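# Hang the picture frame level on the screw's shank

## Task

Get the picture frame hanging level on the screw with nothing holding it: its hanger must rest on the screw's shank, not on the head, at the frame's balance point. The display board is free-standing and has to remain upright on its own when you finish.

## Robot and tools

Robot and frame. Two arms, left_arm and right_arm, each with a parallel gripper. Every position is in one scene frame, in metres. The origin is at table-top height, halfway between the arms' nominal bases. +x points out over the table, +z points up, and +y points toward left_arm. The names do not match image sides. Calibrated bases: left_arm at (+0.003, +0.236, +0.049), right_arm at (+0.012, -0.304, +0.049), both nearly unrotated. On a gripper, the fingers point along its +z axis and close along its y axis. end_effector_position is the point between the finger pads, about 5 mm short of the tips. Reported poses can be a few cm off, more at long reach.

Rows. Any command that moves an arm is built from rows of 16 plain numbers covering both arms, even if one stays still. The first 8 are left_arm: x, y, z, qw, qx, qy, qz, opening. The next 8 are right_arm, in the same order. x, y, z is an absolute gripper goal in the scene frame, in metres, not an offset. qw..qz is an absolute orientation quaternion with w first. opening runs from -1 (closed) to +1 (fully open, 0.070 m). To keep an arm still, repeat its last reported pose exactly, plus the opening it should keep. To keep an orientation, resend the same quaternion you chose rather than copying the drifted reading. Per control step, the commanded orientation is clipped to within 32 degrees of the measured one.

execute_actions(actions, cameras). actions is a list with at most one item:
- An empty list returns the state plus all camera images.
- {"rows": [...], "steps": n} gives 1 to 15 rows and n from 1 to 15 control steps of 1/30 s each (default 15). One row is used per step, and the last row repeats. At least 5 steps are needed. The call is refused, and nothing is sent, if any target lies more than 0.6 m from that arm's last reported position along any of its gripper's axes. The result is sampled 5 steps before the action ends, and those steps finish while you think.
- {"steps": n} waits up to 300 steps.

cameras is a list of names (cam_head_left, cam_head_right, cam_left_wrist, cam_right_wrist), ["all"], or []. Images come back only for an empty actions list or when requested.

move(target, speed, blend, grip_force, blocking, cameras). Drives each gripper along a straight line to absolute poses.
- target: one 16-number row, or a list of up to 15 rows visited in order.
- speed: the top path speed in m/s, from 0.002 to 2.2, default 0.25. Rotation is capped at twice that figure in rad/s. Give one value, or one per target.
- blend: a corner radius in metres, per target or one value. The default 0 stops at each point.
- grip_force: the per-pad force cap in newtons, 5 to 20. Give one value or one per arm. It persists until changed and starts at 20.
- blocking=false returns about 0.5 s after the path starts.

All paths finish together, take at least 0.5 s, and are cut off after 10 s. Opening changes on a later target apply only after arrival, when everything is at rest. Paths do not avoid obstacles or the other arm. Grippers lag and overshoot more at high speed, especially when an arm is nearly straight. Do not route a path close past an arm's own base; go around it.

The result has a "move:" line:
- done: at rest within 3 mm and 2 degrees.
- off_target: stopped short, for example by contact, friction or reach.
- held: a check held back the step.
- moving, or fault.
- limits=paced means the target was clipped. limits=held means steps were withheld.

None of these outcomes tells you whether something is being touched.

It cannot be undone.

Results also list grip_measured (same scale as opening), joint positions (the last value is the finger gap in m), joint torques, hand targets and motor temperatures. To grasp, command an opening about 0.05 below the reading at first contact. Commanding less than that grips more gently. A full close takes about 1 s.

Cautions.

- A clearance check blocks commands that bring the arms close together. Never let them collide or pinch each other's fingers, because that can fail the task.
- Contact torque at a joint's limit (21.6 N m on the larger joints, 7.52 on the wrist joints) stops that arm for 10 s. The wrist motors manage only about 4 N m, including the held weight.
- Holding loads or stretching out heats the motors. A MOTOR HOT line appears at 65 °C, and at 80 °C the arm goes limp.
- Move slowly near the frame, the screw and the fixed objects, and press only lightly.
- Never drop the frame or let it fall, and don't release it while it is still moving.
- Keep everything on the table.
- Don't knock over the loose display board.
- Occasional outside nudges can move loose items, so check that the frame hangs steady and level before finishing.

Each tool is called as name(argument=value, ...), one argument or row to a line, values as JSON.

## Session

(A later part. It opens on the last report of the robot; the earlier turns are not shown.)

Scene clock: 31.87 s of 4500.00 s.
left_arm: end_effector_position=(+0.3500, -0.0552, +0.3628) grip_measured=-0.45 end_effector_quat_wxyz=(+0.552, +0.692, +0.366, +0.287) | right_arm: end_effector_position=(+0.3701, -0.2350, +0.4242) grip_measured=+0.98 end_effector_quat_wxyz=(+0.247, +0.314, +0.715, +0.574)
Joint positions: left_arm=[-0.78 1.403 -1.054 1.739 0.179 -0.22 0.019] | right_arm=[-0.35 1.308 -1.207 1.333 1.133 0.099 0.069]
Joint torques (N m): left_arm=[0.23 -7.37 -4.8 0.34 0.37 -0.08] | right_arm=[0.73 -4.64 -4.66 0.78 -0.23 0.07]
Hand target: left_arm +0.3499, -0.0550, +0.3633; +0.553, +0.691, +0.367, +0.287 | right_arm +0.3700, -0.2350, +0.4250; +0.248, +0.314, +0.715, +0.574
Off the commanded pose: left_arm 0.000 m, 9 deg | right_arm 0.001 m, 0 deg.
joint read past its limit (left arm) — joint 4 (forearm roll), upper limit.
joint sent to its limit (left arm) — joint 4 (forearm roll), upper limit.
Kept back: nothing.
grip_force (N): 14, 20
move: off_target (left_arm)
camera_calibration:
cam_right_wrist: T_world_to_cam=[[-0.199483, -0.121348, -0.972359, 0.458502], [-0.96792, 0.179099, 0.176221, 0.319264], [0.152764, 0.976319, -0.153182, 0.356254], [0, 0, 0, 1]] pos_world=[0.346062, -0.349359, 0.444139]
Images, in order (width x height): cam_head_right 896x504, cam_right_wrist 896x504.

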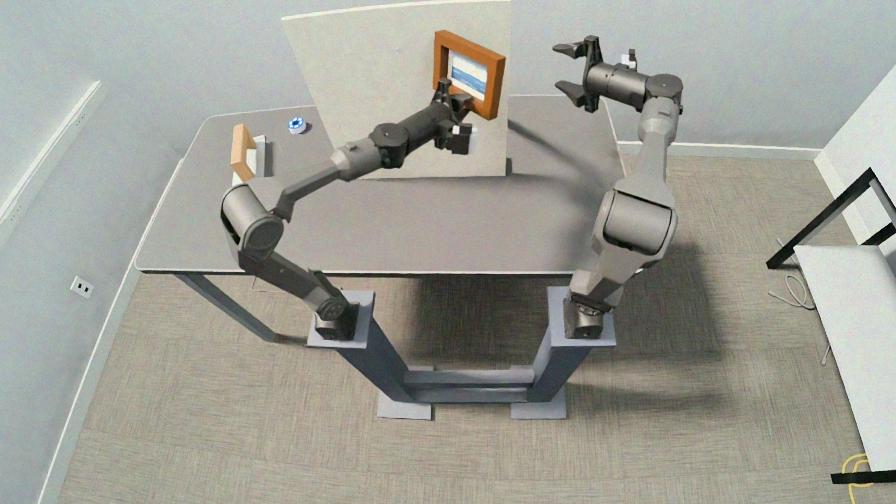

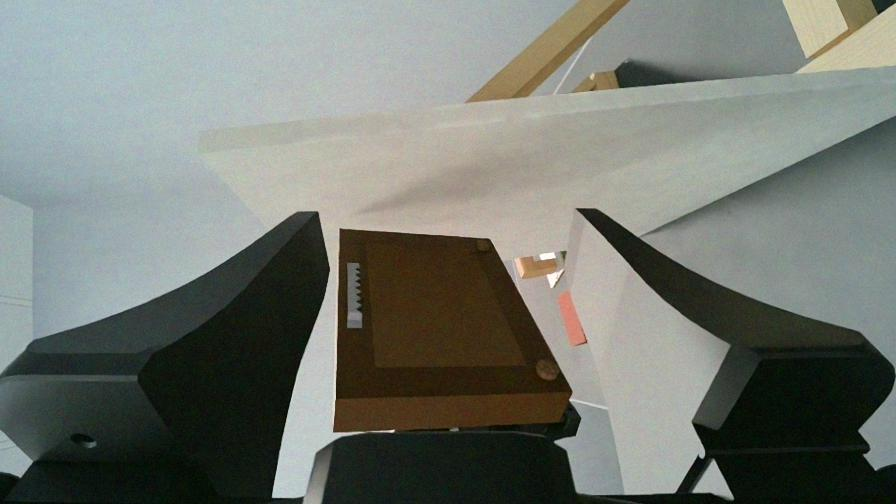

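move(
  target=[
    [0.37,0.02,0.355,0.4416,0.5066,0.5555,0.4889,-0.55,0.35,-0.2,0.52,0.40,0.15,0.80,0.40,0.98],
    [0.41,0.0634,0.345,0.4416,0.5066,0.5555,0.4889,-0.55,0.408,0.01,0.535,0.539,-0.129,0.809,0.196,0.98],
    [0.437,0.0634,0.345,0.4416,0.5066,0.5555,0.4889,-0.55,0.408,0.02,0.535,0.539,-0.129,0.809,0.196,0.98],
  ],
  speed=[0.35,0.3,0.1],
  blend=[0.03,0.01,0],
  cameras=["cam_right_wrist","cam_head_left","cam_head_right"],
)

zoom_image(
  camera="cam_right_wrist",
  region=[310, 235, 520, 353],
)

zoom_image(
  camera="cam_head_left",
  region=[370, 20, 470, 100],
)

zoom_image(
  camera="cam_head_right",
  region=[350, 20, 450, 100],
)

Scene clock: 37.47 s of 4500.00 s.
left_arm: end_effector_position=(+0.4370, +0.0631, +0.3451) grip_measured=-0.40 end_effector_quat_wxyz=(+0.438, +0.508, +0.559, +0.487) | right_arm: end_effector_position=(+0.4079, +0.0197, +0.5349) grip_measured=+0.98 end_effector_quat_wxyz=(+0.540, -0.129, +0.808, +0.196)
Joint positions: left_arm=[-0.732 1.613 -1.132 1.738 0.842 -0.398 0.021] | right_arm=[0.83 2.008 -2.745 -0.302 1.201 0.407 0.069]
Joint torques (N m): left_arm=[0.84 -6.88 -3.96 0.99 0.78 -0.05] | right_arm=[0.54 -7.27 -3.19 -0.22 -0.73 -0.08]
Hand target: left_arm +0.4370, +0.0633, +0.3451; +0.438, +0.508, +0.559, +0.488 | right_arm +0.4079, +0.0199, +0.5348; +0.540, -0.129, +0.808, +0.197
Off the commanded pose: left_arm 0.000 m, 1 deg | right_arm 0.000 m, 0 deg.
joint sent to its limit (left arm) — joint 4 (forearm roll), upper limit.
Kept back: nothing.
grip_force (N): 14, 20
move: done
camera_calibration:
cam_right_wrist: T_world_to_cam=[[0.397155, -0.893377, -0.210108, -0.0313994], [-0.820423, -0.243004, -0.517548, 0.609978], [0.411308, 0.377924, -0.829457, 0.386743], [0, 0, 0, 1]] pos_world=[0.35384, -0.0259842, 0.629883]
Images, in order (width x height): cam_head_left 896x504, cam_head_right 896x504, cam_right_wrist 896x504.

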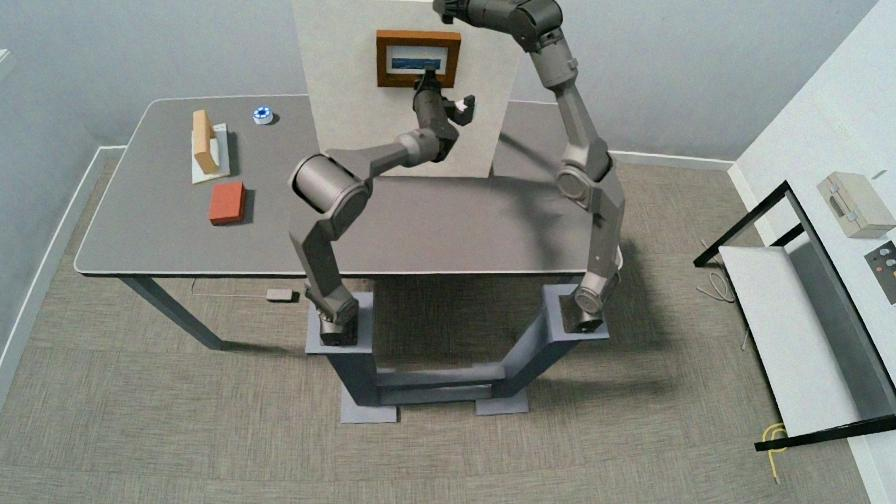

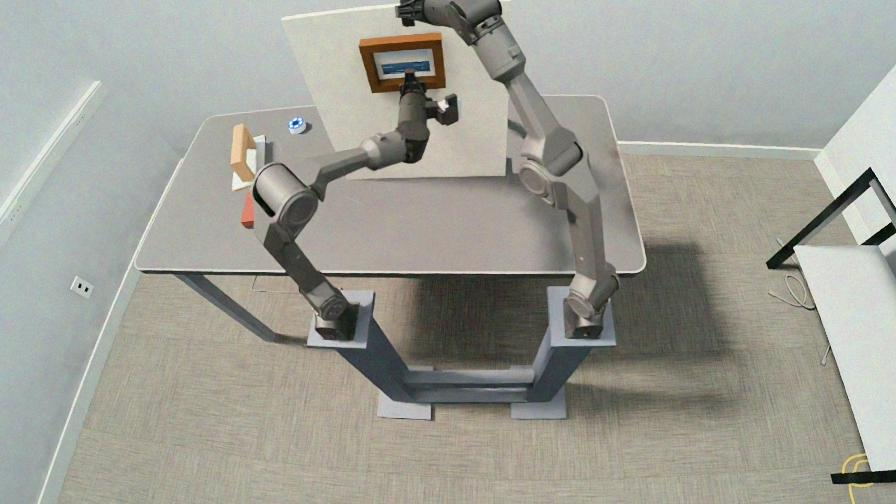

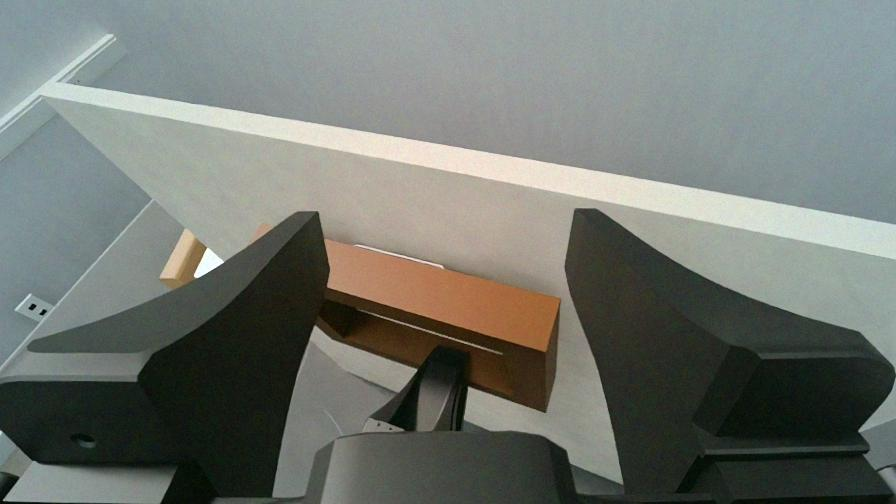

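Scaled by 2.400 from the camera's 896x504 image, which has a finer 1280x720 frame.

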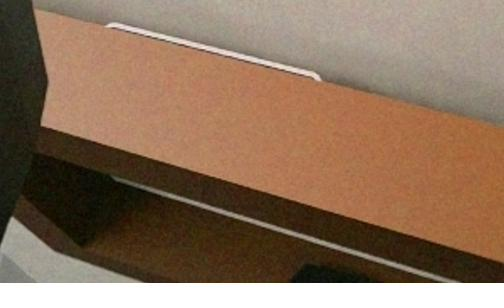

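Scaled by 5.040 from the camera's 896x504 image, which has a finer 1280x720 frame.

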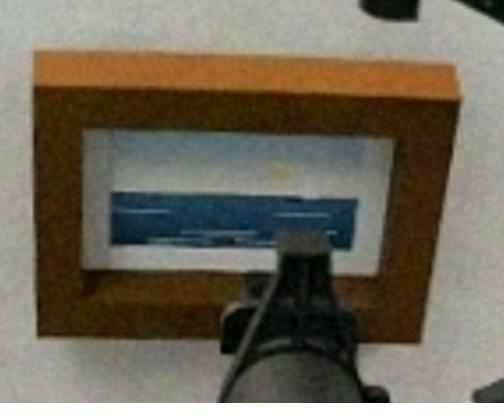

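Scaled by 5.040 from the camera's 896x504 image, which has a finer 1280x720 frame.

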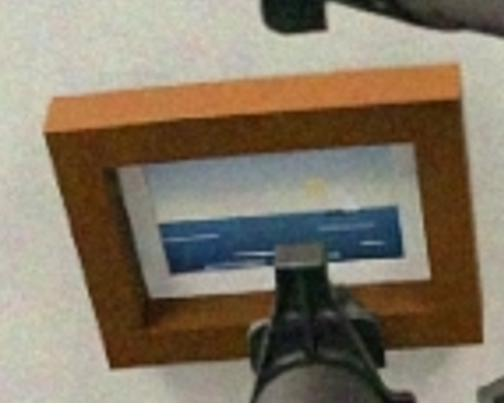

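move(
  target=[
    [0.4365,0.064,0.343,0.4500,0.4905,0.5690,0.4774,-0.55,0.408,0.02,0.535,0.539,-0.129,0.809,0.196,0.98],
    [0.4365,0.064,0.3275,0.4500,0.4905,0.5690,0.4774,-0.55,0.408,0.02,0.535,0.539,-0.129,0.809,0.196,0.98],
  ],
  speed=[0.1,0.04],
  cameras=["cam_right_wrist"],
)

zoom_image(
  camera="cam_right_wrist",
  region=[340, 240, 460, 308],
)

Scene clock: 43.87 s of 4500.00 s.
left_arm: end_effector_position=(+0.4364, +0.0640, +0.3278) grip_measured=-0.40 end_effector_quat_wxyz=(+0.440, +0.494, +0.581, +0.474) | right_arm: end_effector_position=(+0.4079, +0.0197, +0.5351) grip_measured=+0.98 end_effector_quat_wxyz=(+0.540, -0.129, +0.808, +0.197)
Joint positions: left_arm=[-0.738 1.635 -1.108 1.738 0.862 -0.485 0.021] | right_arm=[0.83 2.02 -2.772 -0.3 1.215 0.403 0.069]
Joint torques (N m): left_arm=[1.2 -5.55 -3.18 0.74 0.63 -0.02] | right_arm=[0.59 -6.95 -3.73 -0.21 -0.35 -0.14]
Hand target: left_arm +0.4365, +0.0639, +0.3277; +0.440, +0.494, +0.581, +0.474 | right_arm +0.4079, +0.0199, +0.5349; +0.540, -0.129, +0.808, +0.196
Off the commanded pose: left_arm 0.000 m, 2 deg | right_arm 0.000 m, 0 deg.
joint read past its limit (left arm) — joint 4 (forearm roll), upper limit.
joint sent to its limit (left arm) — joint 4 (forearm roll), upper limit.
joint sent to its limit (right arm) — joint 5 (wrist pitch), upper limit.
Kept back: nothing.
grip_force (N): 14, 20
move: done
camera_calibration:
cam_right_wrist: T_world_to_cam=[[0.396961, -0.893224, -0.211123, -0.0306605], [-0.820875, -0.242605, -0.517018, 0.61005], [0.410594, 0.378542, -0.829529, 0.387266], [0, 0, 0, 1]] pos_world=[0.353937, -0.0259819, 0.630183]
Images, in order (width x height): cam_right_wrist 896x504.

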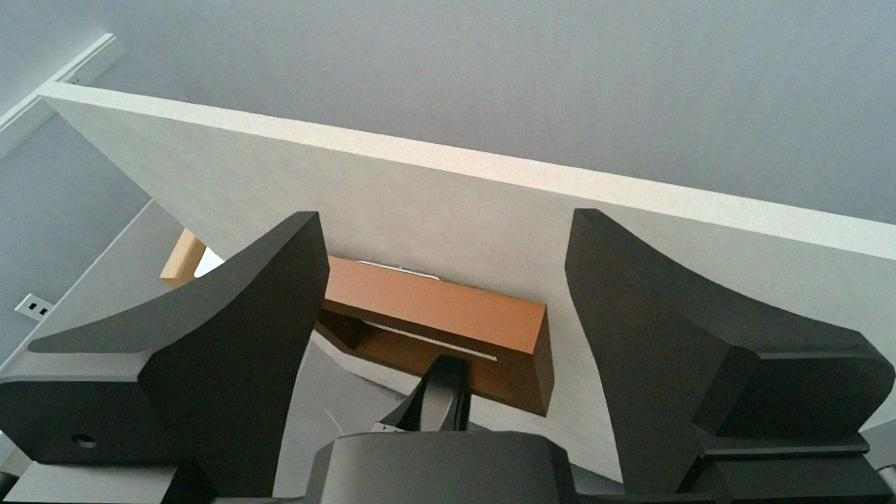

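Scaled by 4.200 from the camera's 896x504 image, which has a finer 1280x720 frame.

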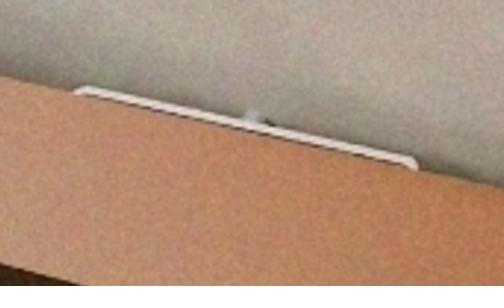

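execute_actions(
  actions=[],
)

zoom_image(
  camera="cam_head_left",
  region=[370, 20, 470, 100],
)

zoom_image(
  camera="cam_head_right",
  region=[350, 20, 450, 100],
)

Scene clock: 46.33 s of 4500.00 s.
left_arm: end_effector_position=(+0.4364, +0.0640, +0.3278) grip_measured=-0.40 end_effector_quat_wxyz=(+0.440, +0.494, +0.581, +0.474) | right_arm: end_effector_position=(+0.4079, +0.0197, +0.5351) grip_measured=+0.98 end_effector_quat_wxyz=(+0.540, -0.129, +0.808, +0.197)
Joint positions: left_arm=[-0.738 1.635 -1.108 1.738 0.862 -0.485 0.021] | right_arm=[0.83 2.02 -2.772 -0.3 1.215 0.403 0.069]
Joint torques (N m): left_arm=[2.54 -5.78 -4.49 0.95 0.73 0.06] | right_arm=[0.31 -6.95 -3.71 -0.21 0.08 -0.13]
Motor temperatures (°C): left_arm=[30 32 32 32 35 29] | right_arm=[29 31 33 34 37 31]
Hand target: left_arm +0.4365, +0.0639, +0.3277; +0.440, +0.494, +0.581, +0.474 | right_arm +0.4079, +0.0199, +0.5349; +0.540, -0.129, +0.808, +0.196
Off the commanded pose: left_arm 0.000 m, 2 deg | right_arm 0.000 m, 0 deg.
Steps of this call (1-74: nothing new was sent). Readings (end_effector_position of left_arm | right_arm):
1: (+0.4364, +0.0640, +0.3278) | (+0.4079, +0.0197, +0.5351)
2: (+0.4364, +0.0640, +0.3278) | (+0.4079, +0.0197, +0.5351)
4: (+0.4364, +0.0640, +0.3278) | (+0.4079, +0.0197, +0.5351)
8: (+0.4364, +0.0640, +0.3278) | (+0.4079, +0.0197, +0.5351)
74: the state above
grip_force (N): 14, 20
camera_calibration:
cam_left_wrist: T_world_to_cam=[[-0.135157, -0.0483979, -0.989641, 0.390116], [-0.652526, 0.75597, 0.0521463, 0.21989], [0.745615, 0.652815, -0.133756, -0.20165], [0, 0, 0, 1]] pos_world=[0.346564, -0.0157096, 0.347636]
cam_right_wrist: T_world_to_cam=[[0.396961, -0.893224, -0.211123, -0.0306605], [-0.820875, -0.242605, -0.517018, 0.61005], [0.410594, 0.378542, -0.829529, 0.387266], [0, 0, 0, 1]] pos_world=[0.353937, -0.0259819, 0.630183]

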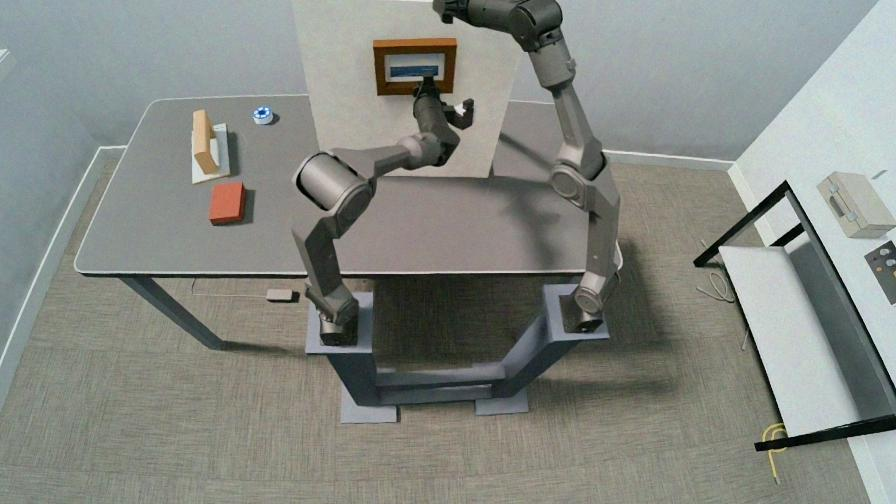

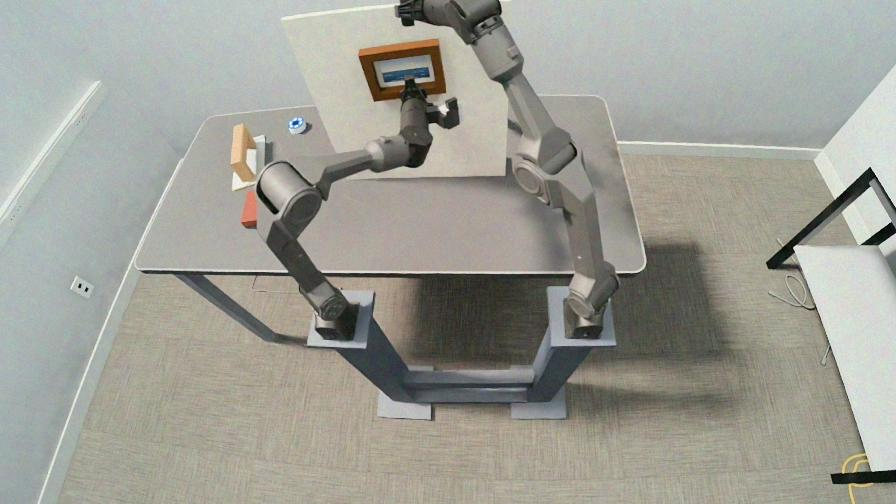

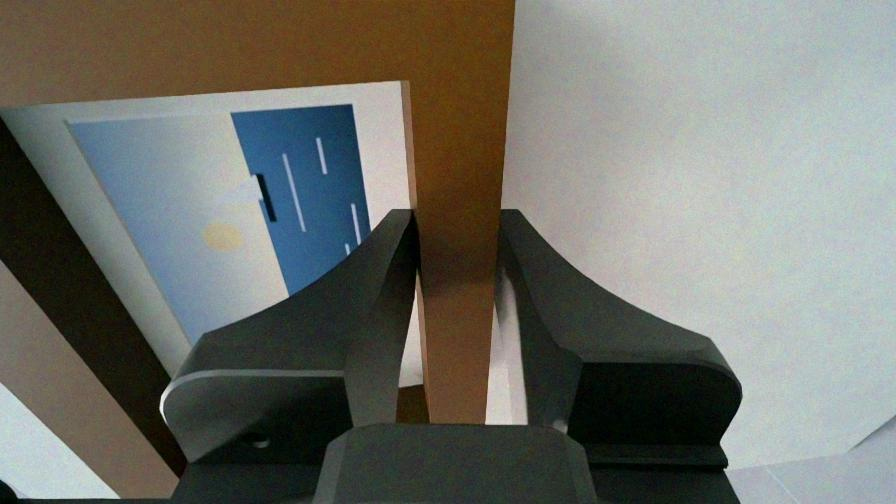

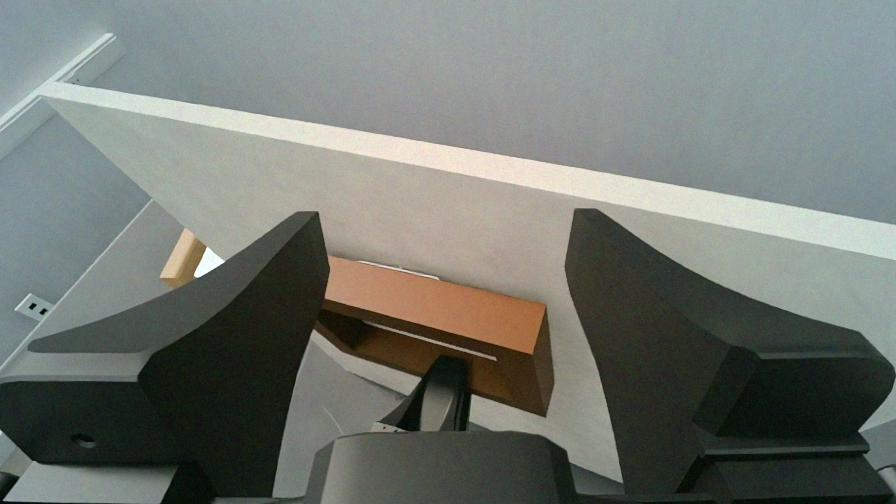

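Scaled by 5.040 from the camera's 896x504 image, which has a finer 1280x720 frame.

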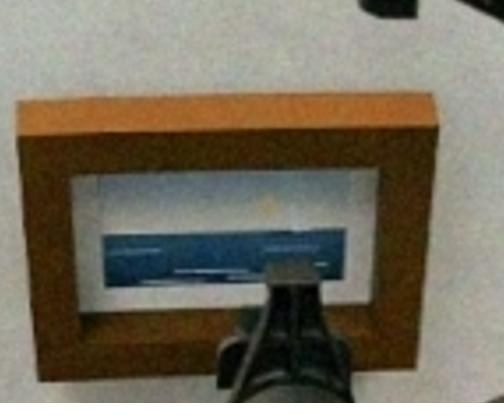

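Scaled by 5.040 from the camera's 896x504 image, which has a finer 1280x720 frame.

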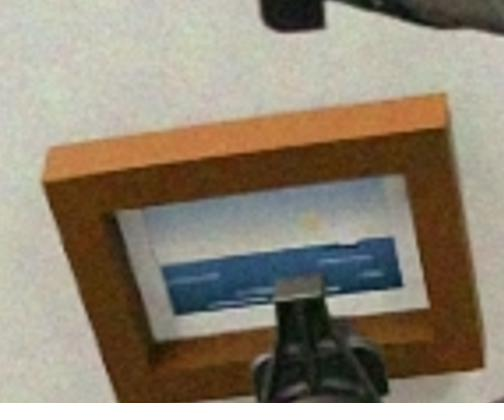

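move(
  target=[
    [0.4365,0.063,0.341,0.438,0.508,0.559,0.487,-0.55,0.408,0.02,0.535,0.539,-0.129,0.809,0.196,0.98],
    [0.437,0.062,0.341,0.438,0.508,0.559,0.487,-0.55,0.408,0.02,0.535,0.539,-0.129,0.809,0.196,0.98],
    [0.437,0.062,0.3275,0.438,0.508,0.559,0.487,-0.55,0.408,0.02,0.535,0.539,-0.129,0.809,0.196,0.98],
  ],
  speed=[0.08,0.05,0.04],
  cameras=["cam_right_wrist","cam_head_left","cam_head_right"],
)

zoom_image(
  camera="cam_right_wrist",
  region=[340, 240, 460, 308],
)

zoom_image(
  camera="cam_head_left",
  region=[370, 20, 470, 100],
)

zoom_image(
  camera="cam_head_right",
  region=[350, 20, 450, 100],
)

Scene clock: 50.57 s of 4500.00 s.
left_arm: end_effector_position=(+0.4369, +0.0619, +0.3282) grip_measured=-0.39 end_effector_quat_wxyz=(+0.430, +0.510, +0.567, +0.483) | right_arm: end_effector_position=(+0.4079, +0.0197, +0.5351) grip_measured=+0.98 end_effector_quat_wxyz=(+0.540, -0.129, +0.808, +0.197)
Joint positions: left_arm=[-0.739 1.637 -1.112 1.738 0.857 -0.434 0.021] | right_arm=[0.83 2.02 -2.772 -0.3 1.215 0.403 0.069]
Joint torques (N m): left_arm=[0.88 -5.67 -3.25 0.84 0.62 -0.02] | right_arm=[-0.13 -7.05 -3.57 -0.21 0.1 -0.12]
Hand target: left_arm +0.4370, +0.0619, +0.3277; +0.429, +0.510, +0.567, +0.484 | right_arm +0.4079, +0.0199, +0.5349; +0.540, -0.129, +0.808, +0.196
Off the commanded pose: left_arm 0.001 m, 1 deg | right_arm 0.000 m, 0 deg.
joint read past its limit (left arm) — joint 4 (forearm roll), upper limit.
joint sent to its limit (left arm) — joint 4 (forearm roll), upper limit.
joint sent to its limit (right arm) — joint 5 (wrist pitch), upper limit.
Kept back: nothing.
grip_force (N): 14, 20
move: done
camera_calibration:
cam_right_wrist: T_world_to_cam=[[0.396961, -0.893224, -0.211123, -0.0306605], [-0.820875, -0.242605, -0.517018, 0.61005], [0.410594, 0.378542, -0.829529, 0.387266], [0, 0, 0, 1]] pos_world=[0.353937, -0.0259819, 0.630183]
Images, in order (width x height): cam_head_left 896x504, cam_head_right 896x504, cam_right_wrist 896x504.

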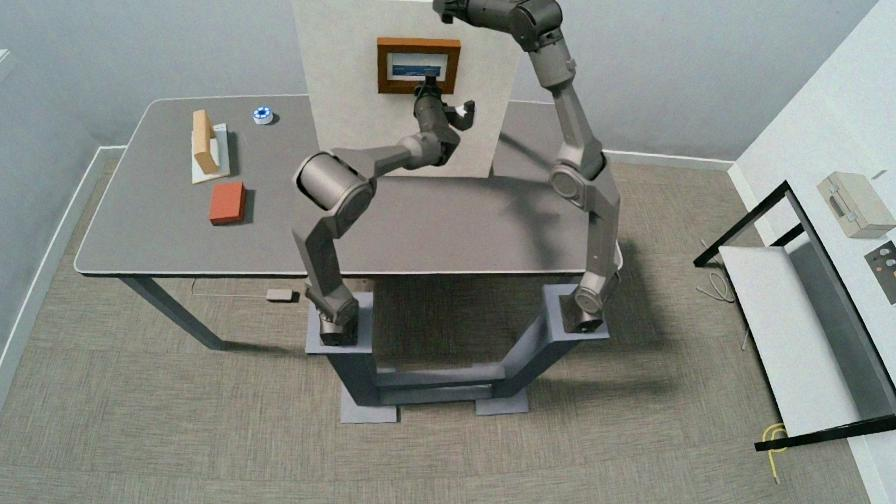

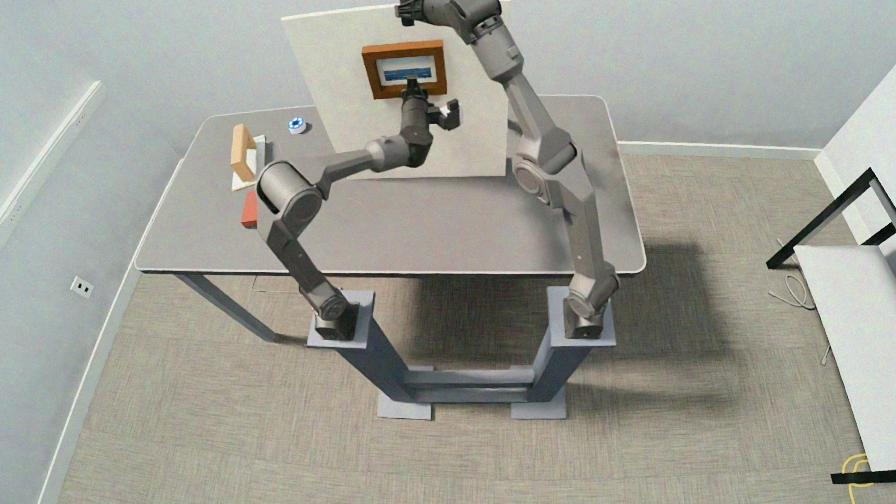

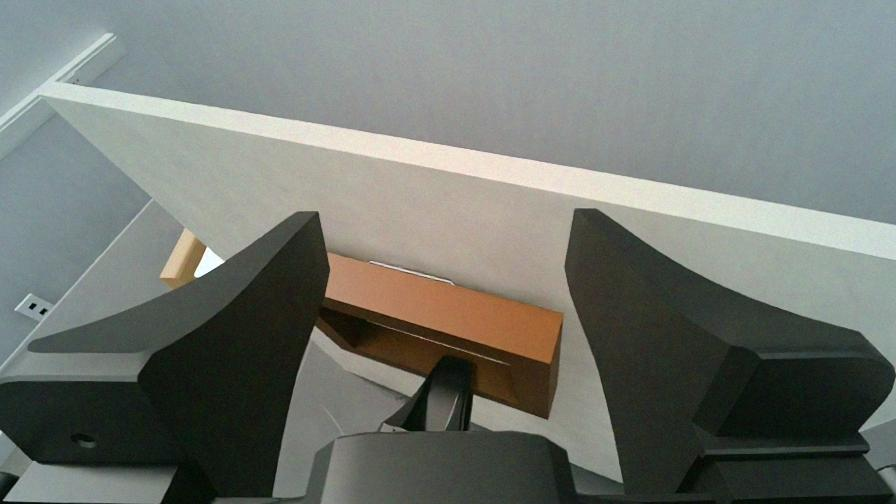

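Scaled by 4.200 from the camera's 896x504 image, which has a finer 1280x720 frame.

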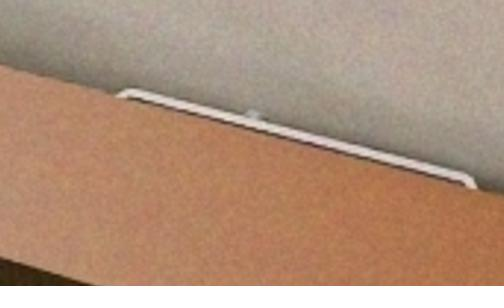

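Scaled by 5.040 from the camera's 896x504 image, which has a finer 1280x720 frame.

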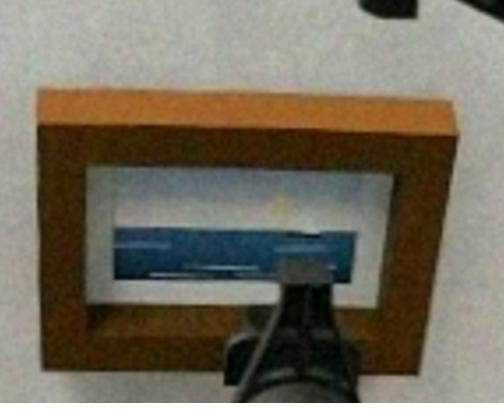

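Scaled by 5.040 from the camera's 896x504 image, which has a finer 1280x720 frame.

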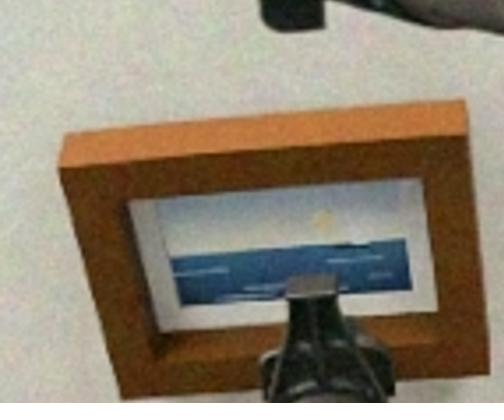

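move(
  target=[0.437,0.062,0.3250,0.438,0.508,0.559,0.487,-0.55,0.408,0.02,0.535,0.539,-0.129,0.809,0.196,0.98],
  speed=0.02,
  cameras=["cam_right_wrist"],
)

zoom_image(
  camera="cam_right_wrist",
  region=[340, 240, 460, 308],
)

Scene clock: 52.07 s of 4500.00 s.
left_arm: end_effector_position=(+0.4370, +0.0621, +0.3257) grip_measured=-0.39 end_effector_quat_wxyz=(+0.428, +0.510, +0.568, +0.483) | right_arm: end_effector_position=(+0.4079, +0.0197, +0.5351) grip_measured=+0.98 end_effector_quat_wxyz=(+0.540, -0.129, +0.808, +0.197)
Joint positions: left_arm=[-0.739 1.641 -1.11 1.738 0.859 -0.437 0.021] | right_arm=[0.83 2.02 -2.772 -0.3 1.215 0.403 0.069]
Joint torques (N m): left_arm=[1.43 -5.23 -2.85 0.49 0.72 -0.17] | right_arm=[-0.28 -7.17 -3.53 -0.22 0.1 -0.12]
Hand target: left_arm +0.4370, +0.0619, +0.3252; +0.428, +0.511, +0.568, +0.483 | right_arm +0.4079, +0.0199, +0.5349; +0.540, -0.129, +0.808, +0.196
Off the commanded pose: left_arm 0.001 m, 2 deg | right_arm 0.000 m, 0 deg.
joint sent to its limit (left arm) — joint 4 (forearm roll), upper limit.
joint sent to its limit (right arm) — joint 5 (wrist pitch), upper limit.
Kept back: nothing.
grip_force (N): 14, 20
move: done
camera_calibration:
cam_right_wrist: T_world_to_cam=[[0.396961, -0.893224, -0.211123, -0.0306605], [-0.820875, -0.242605, -0.517018, 0.61005], [0.410594, 0.378542, -0.829529, 0.387266], [0, 0, 0, 1]] pos_world=[0.353937, -0.0259819, 0.630183]
Images, in order (width x height): cam_right_wrist 896x504.

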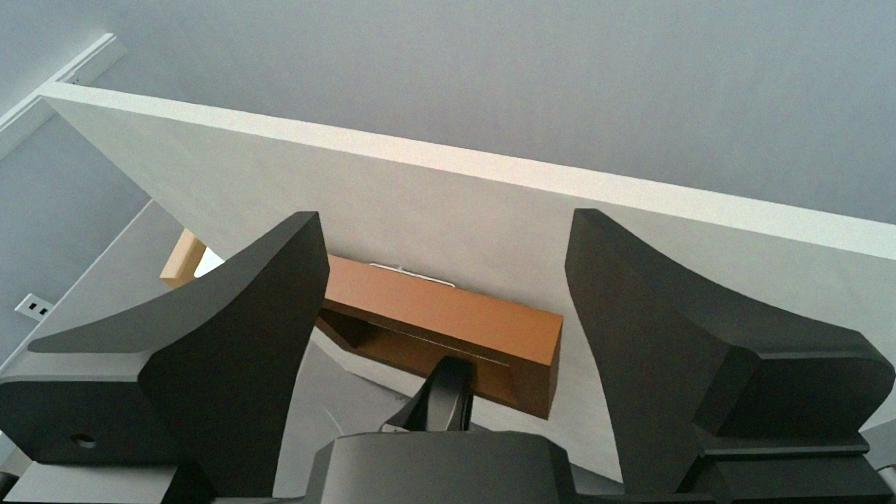

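Scaled by 4.200 from the camera's 896x504 image, which has a finer 1280x720 frame.

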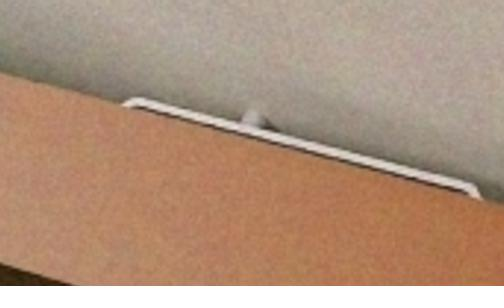

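move(
  target=[0.437,0.062,0.3225,0.438,0.508,0.559,0.487,-0.55,0.408,0.02,0.535,0.539,-0.129,0.809,0.196,0.98],
  speed=0.02,
  cameras=["cam_right_wrist","cam_head_left","cam_head_right"],
)

zoom_image(
  camera="cam_right_wrist",
  region=[340, 240, 460, 308],
)

zoom_image(
  camera="cam_head_left",
  region=[370, 20, 470, 100],
)

zoom_image(
  camera="cam_head_right",
  region=[350, 20, 450, 100],
)

Scene clock: 53.40 s of 4500.00 s.
left_arm: end_effector_position=(+0.4370, +0.0621, +0.3234) grip_measured=-0.39 end_effector_quat_wxyz=(+0.427, +0.510, +0.570, +0.483) | right_arm: end_effector_position=(+0.4079, +0.0197, +0.5351) grip_measured=+0.98 end_effector_quat_wxyz=(+0.540, -0.129, +0.808, +0.197)
Joint positions: left_arm=[-0.74 1.644 -1.107 1.738 0.861 -0.442 0.021] | right_arm=[0.83 2.02 -2.772 -0.3 1.215 0.403 0.069]
Joint torques (N m): left_arm=[1.53 -3.96 -1.75 0.43 0.43 -0.36] | right_arm=[-0.46 -7.26 -3.43 -0.22 0.11 -0.11]
Hand target: left_arm +0.4369, +0.0619, +0.3227; +0.426, +0.511, +0.570, +0.483 | right_arm +0.4079, +0.0199, +0.5349; +0.540, -0.129, +0.808, +0.196
Off the commanded pose: left_arm 0.001 m, 2 deg | right_arm 0.000 m, 0 deg.
joint sent to its limit (left arm) — joint 4 (forearm roll), upper limit.
joint sent to its limit (right arm) — joint 5 (wrist pitch), upper limit.
Kept back: nothing.
grip_force (N): 14, 20
move: done
camera_calibration:
cam_right_wrist: T_world_to_cam=[[0.396961, -0.893224, -0.211123, -0.0306605], [-0.820875, -0.242605, -0.517018, 0.61005], [0.410594, 0.378542, -0.829529, 0.387266], [0, 0, 0, 1]] pos_world=[0.353937, -0.0259819, 0.630183]
Images, in order (width x height): cam_head_left 896x504, cam_head_right 896x504, cam_right_wrist 896x504.

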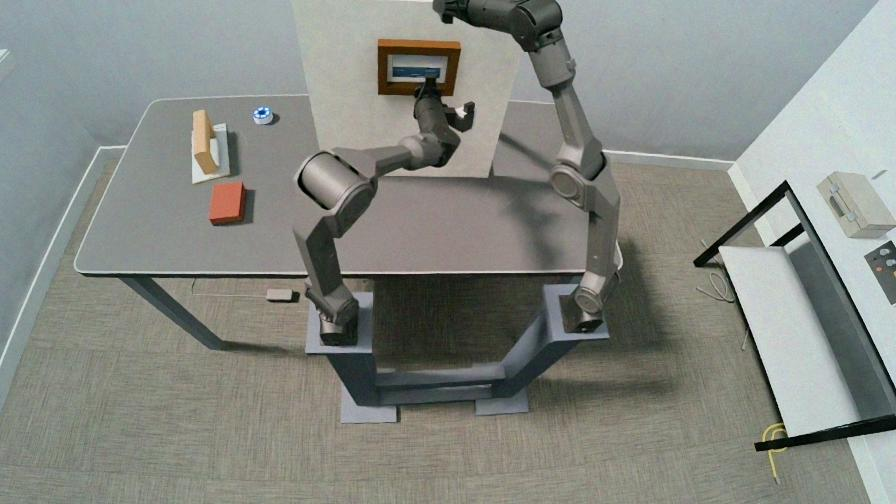

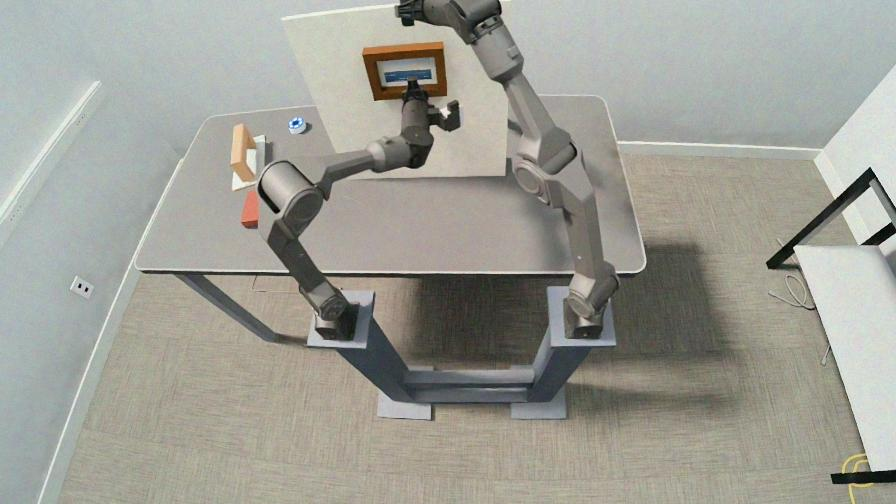

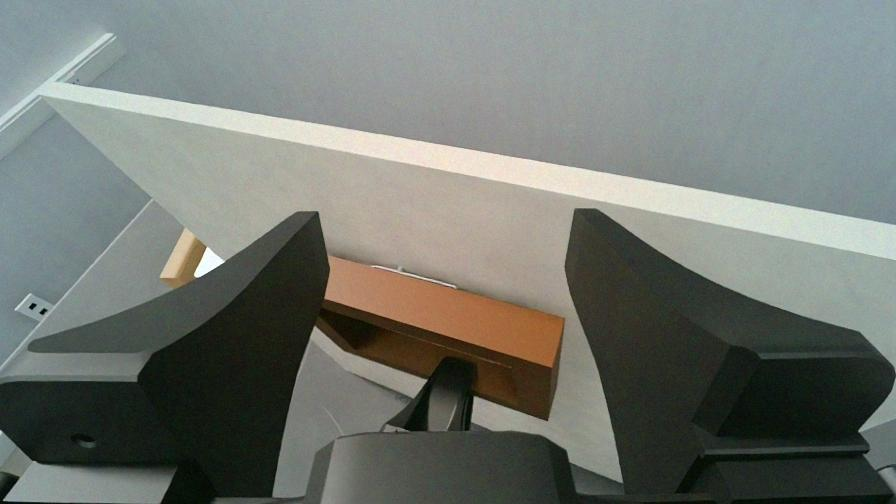

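Scaled by 4.200 from the camera's 896x504 image, which has a finer 1280x720 frame.

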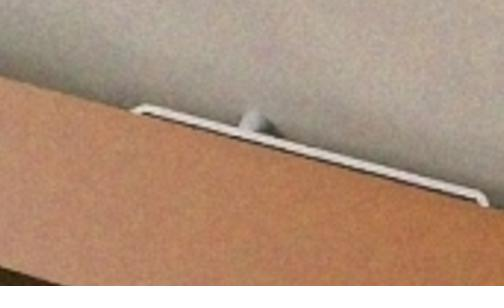

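Scaled by 5.040 from the camera's 896x504 image, which has a finer 1280x720 frame.

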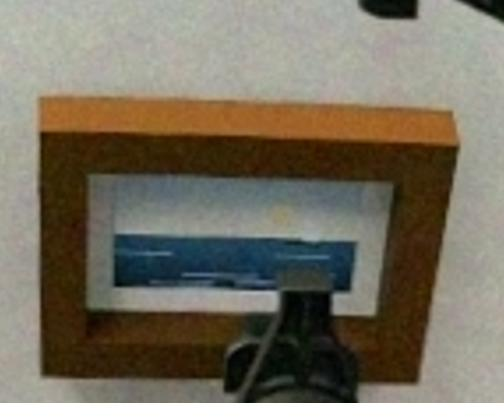

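Scaled by 5.040 from the camera's 896x504 image, which has a finer 1280x720 frame.

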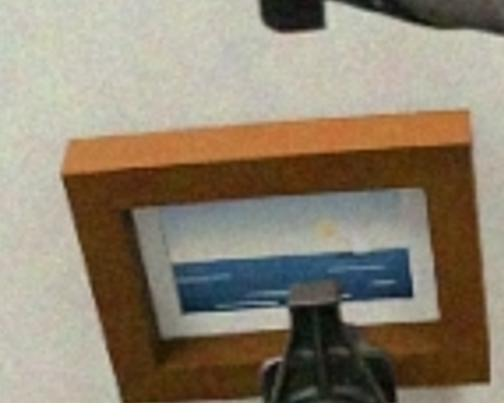

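move(
  target=[0.437,0.062,0.3230,0.427,0.510,0.570,0.483,0.2,0.408,0.02,0.535,0.539,-0.129,0.809,0.196,0.98],
  speed=0.02,
  cameras=["cam_right_wrist","cam_head_left","cam_head_right"],
)

zoom_image(
  camera="cam_right_wrist",
  region=[340, 240, 460, 308],
)

zoom_image(
  camera="cam_head_left",
  region=[370, 20, 470, 100],
)

zoom_image(
  camera="cam_head_right",
  region=[350, 20, 450, 100],
)

Scene clock: 54.87 s of 4500.00 s.
left_arm: end_effector_position=(+0.4373, +0.0620, +0.3216) grip_measured=+0.20 end_effector_quat_wxyz=(+0.425, +0.511, +0.570, +0.483) | right_arm: end_effector_position=(+0.4079, +0.0197, +0.5351) grip_measured=+0.98 end_effector_quat_wxyz=(+0.540, -0.129, +0.808, +0.197)
Joint positions: left_arm=[-0.74 1.648 -1.106 1.738 0.862 -0.444 0.042] | right_arm=[0.83 2.02 -2.772 -0.3 1.215 0.403 0.069]
Joint torques (N m): left_arm=[-0.91 -7.43 -3.3 0.73 0.63 -0.21] | right_arm=[-0.46 -7.32 -3.33 -0.23 0.11 -0.1]
Hand target: left_arm +0.4370, +0.0620, +0.3230; +0.427, +0.510, +0.570, +0.483 | right_arm +0.4079, +0.0199, +0.5349; +0.540, -0.129, +0.808, +0.196
Off the commanded pose: left_arm 0.001 m, 0 deg | right_arm 0.000 m, 0 deg.
joint sent to its limit (left arm) — joint 4 (forearm roll), upper limit.
joint sent to its limit (right arm) — joint 5 (wrist pitch), upper limit.
Kept back: nothing.
grip_force (N): 14, 20
move: done
camera_calibration:
cam_right_wrist: T_world_to_cam=[[0.396961, -0.893224, -0.211123, -0.0306605], [-0.820875, -0.242605, -0.517018, 0.61005], [0.410594, 0.378542, -0.829529, 0.387266], [0, 0, 0, 1]] pos_world=[0.353937, -0.0259819, 0.630183]
Images, in order (width x height): cam_head_left 896x504, cam_head_right 896x504, cam_right_wrist 896x504.

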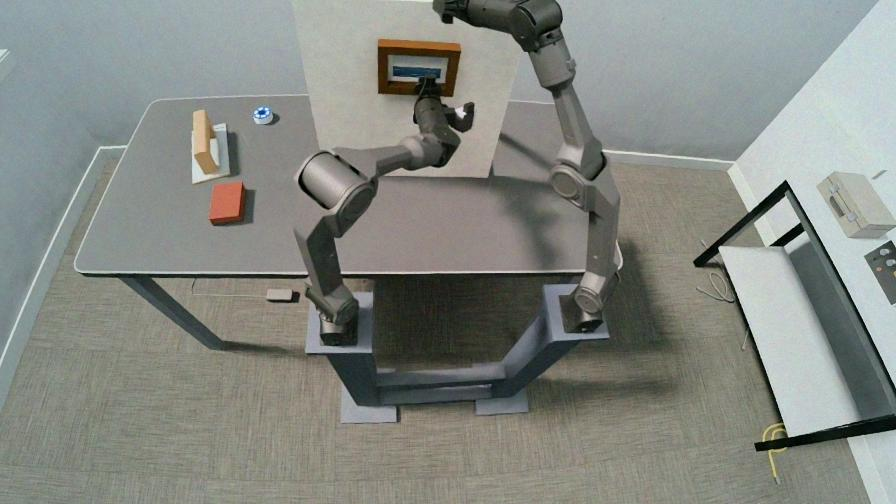

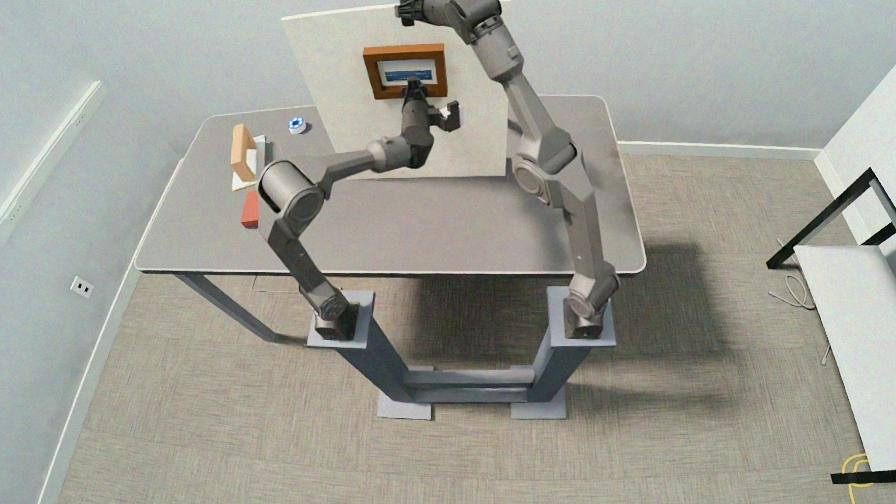

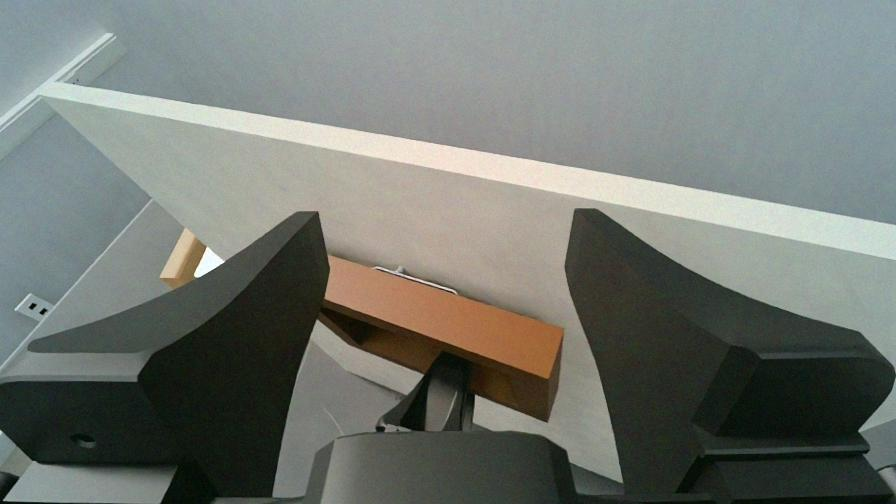

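Scaled by 4.200 from the camera's 896x504 image, which has a finer 1280x720 frame.

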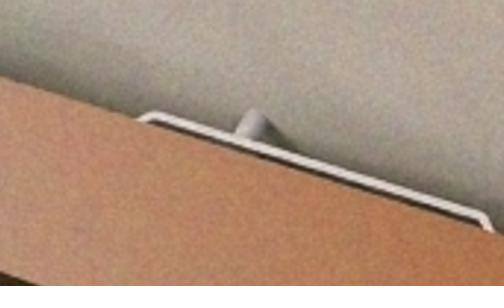

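Scaled by 5.040 from the camera's 896x504 image, which has a finer 1280x720 frame.

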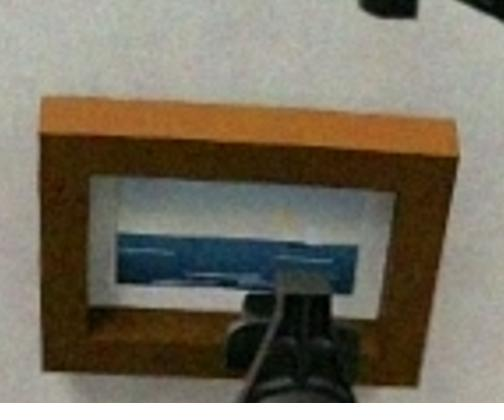

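Scaled by 5.040 from the camera's 896x504 image, which has a finer 1280x720 frame.

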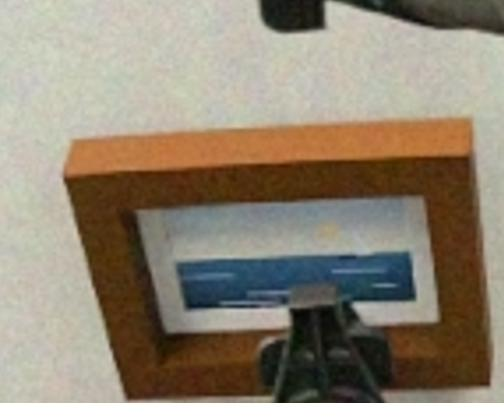

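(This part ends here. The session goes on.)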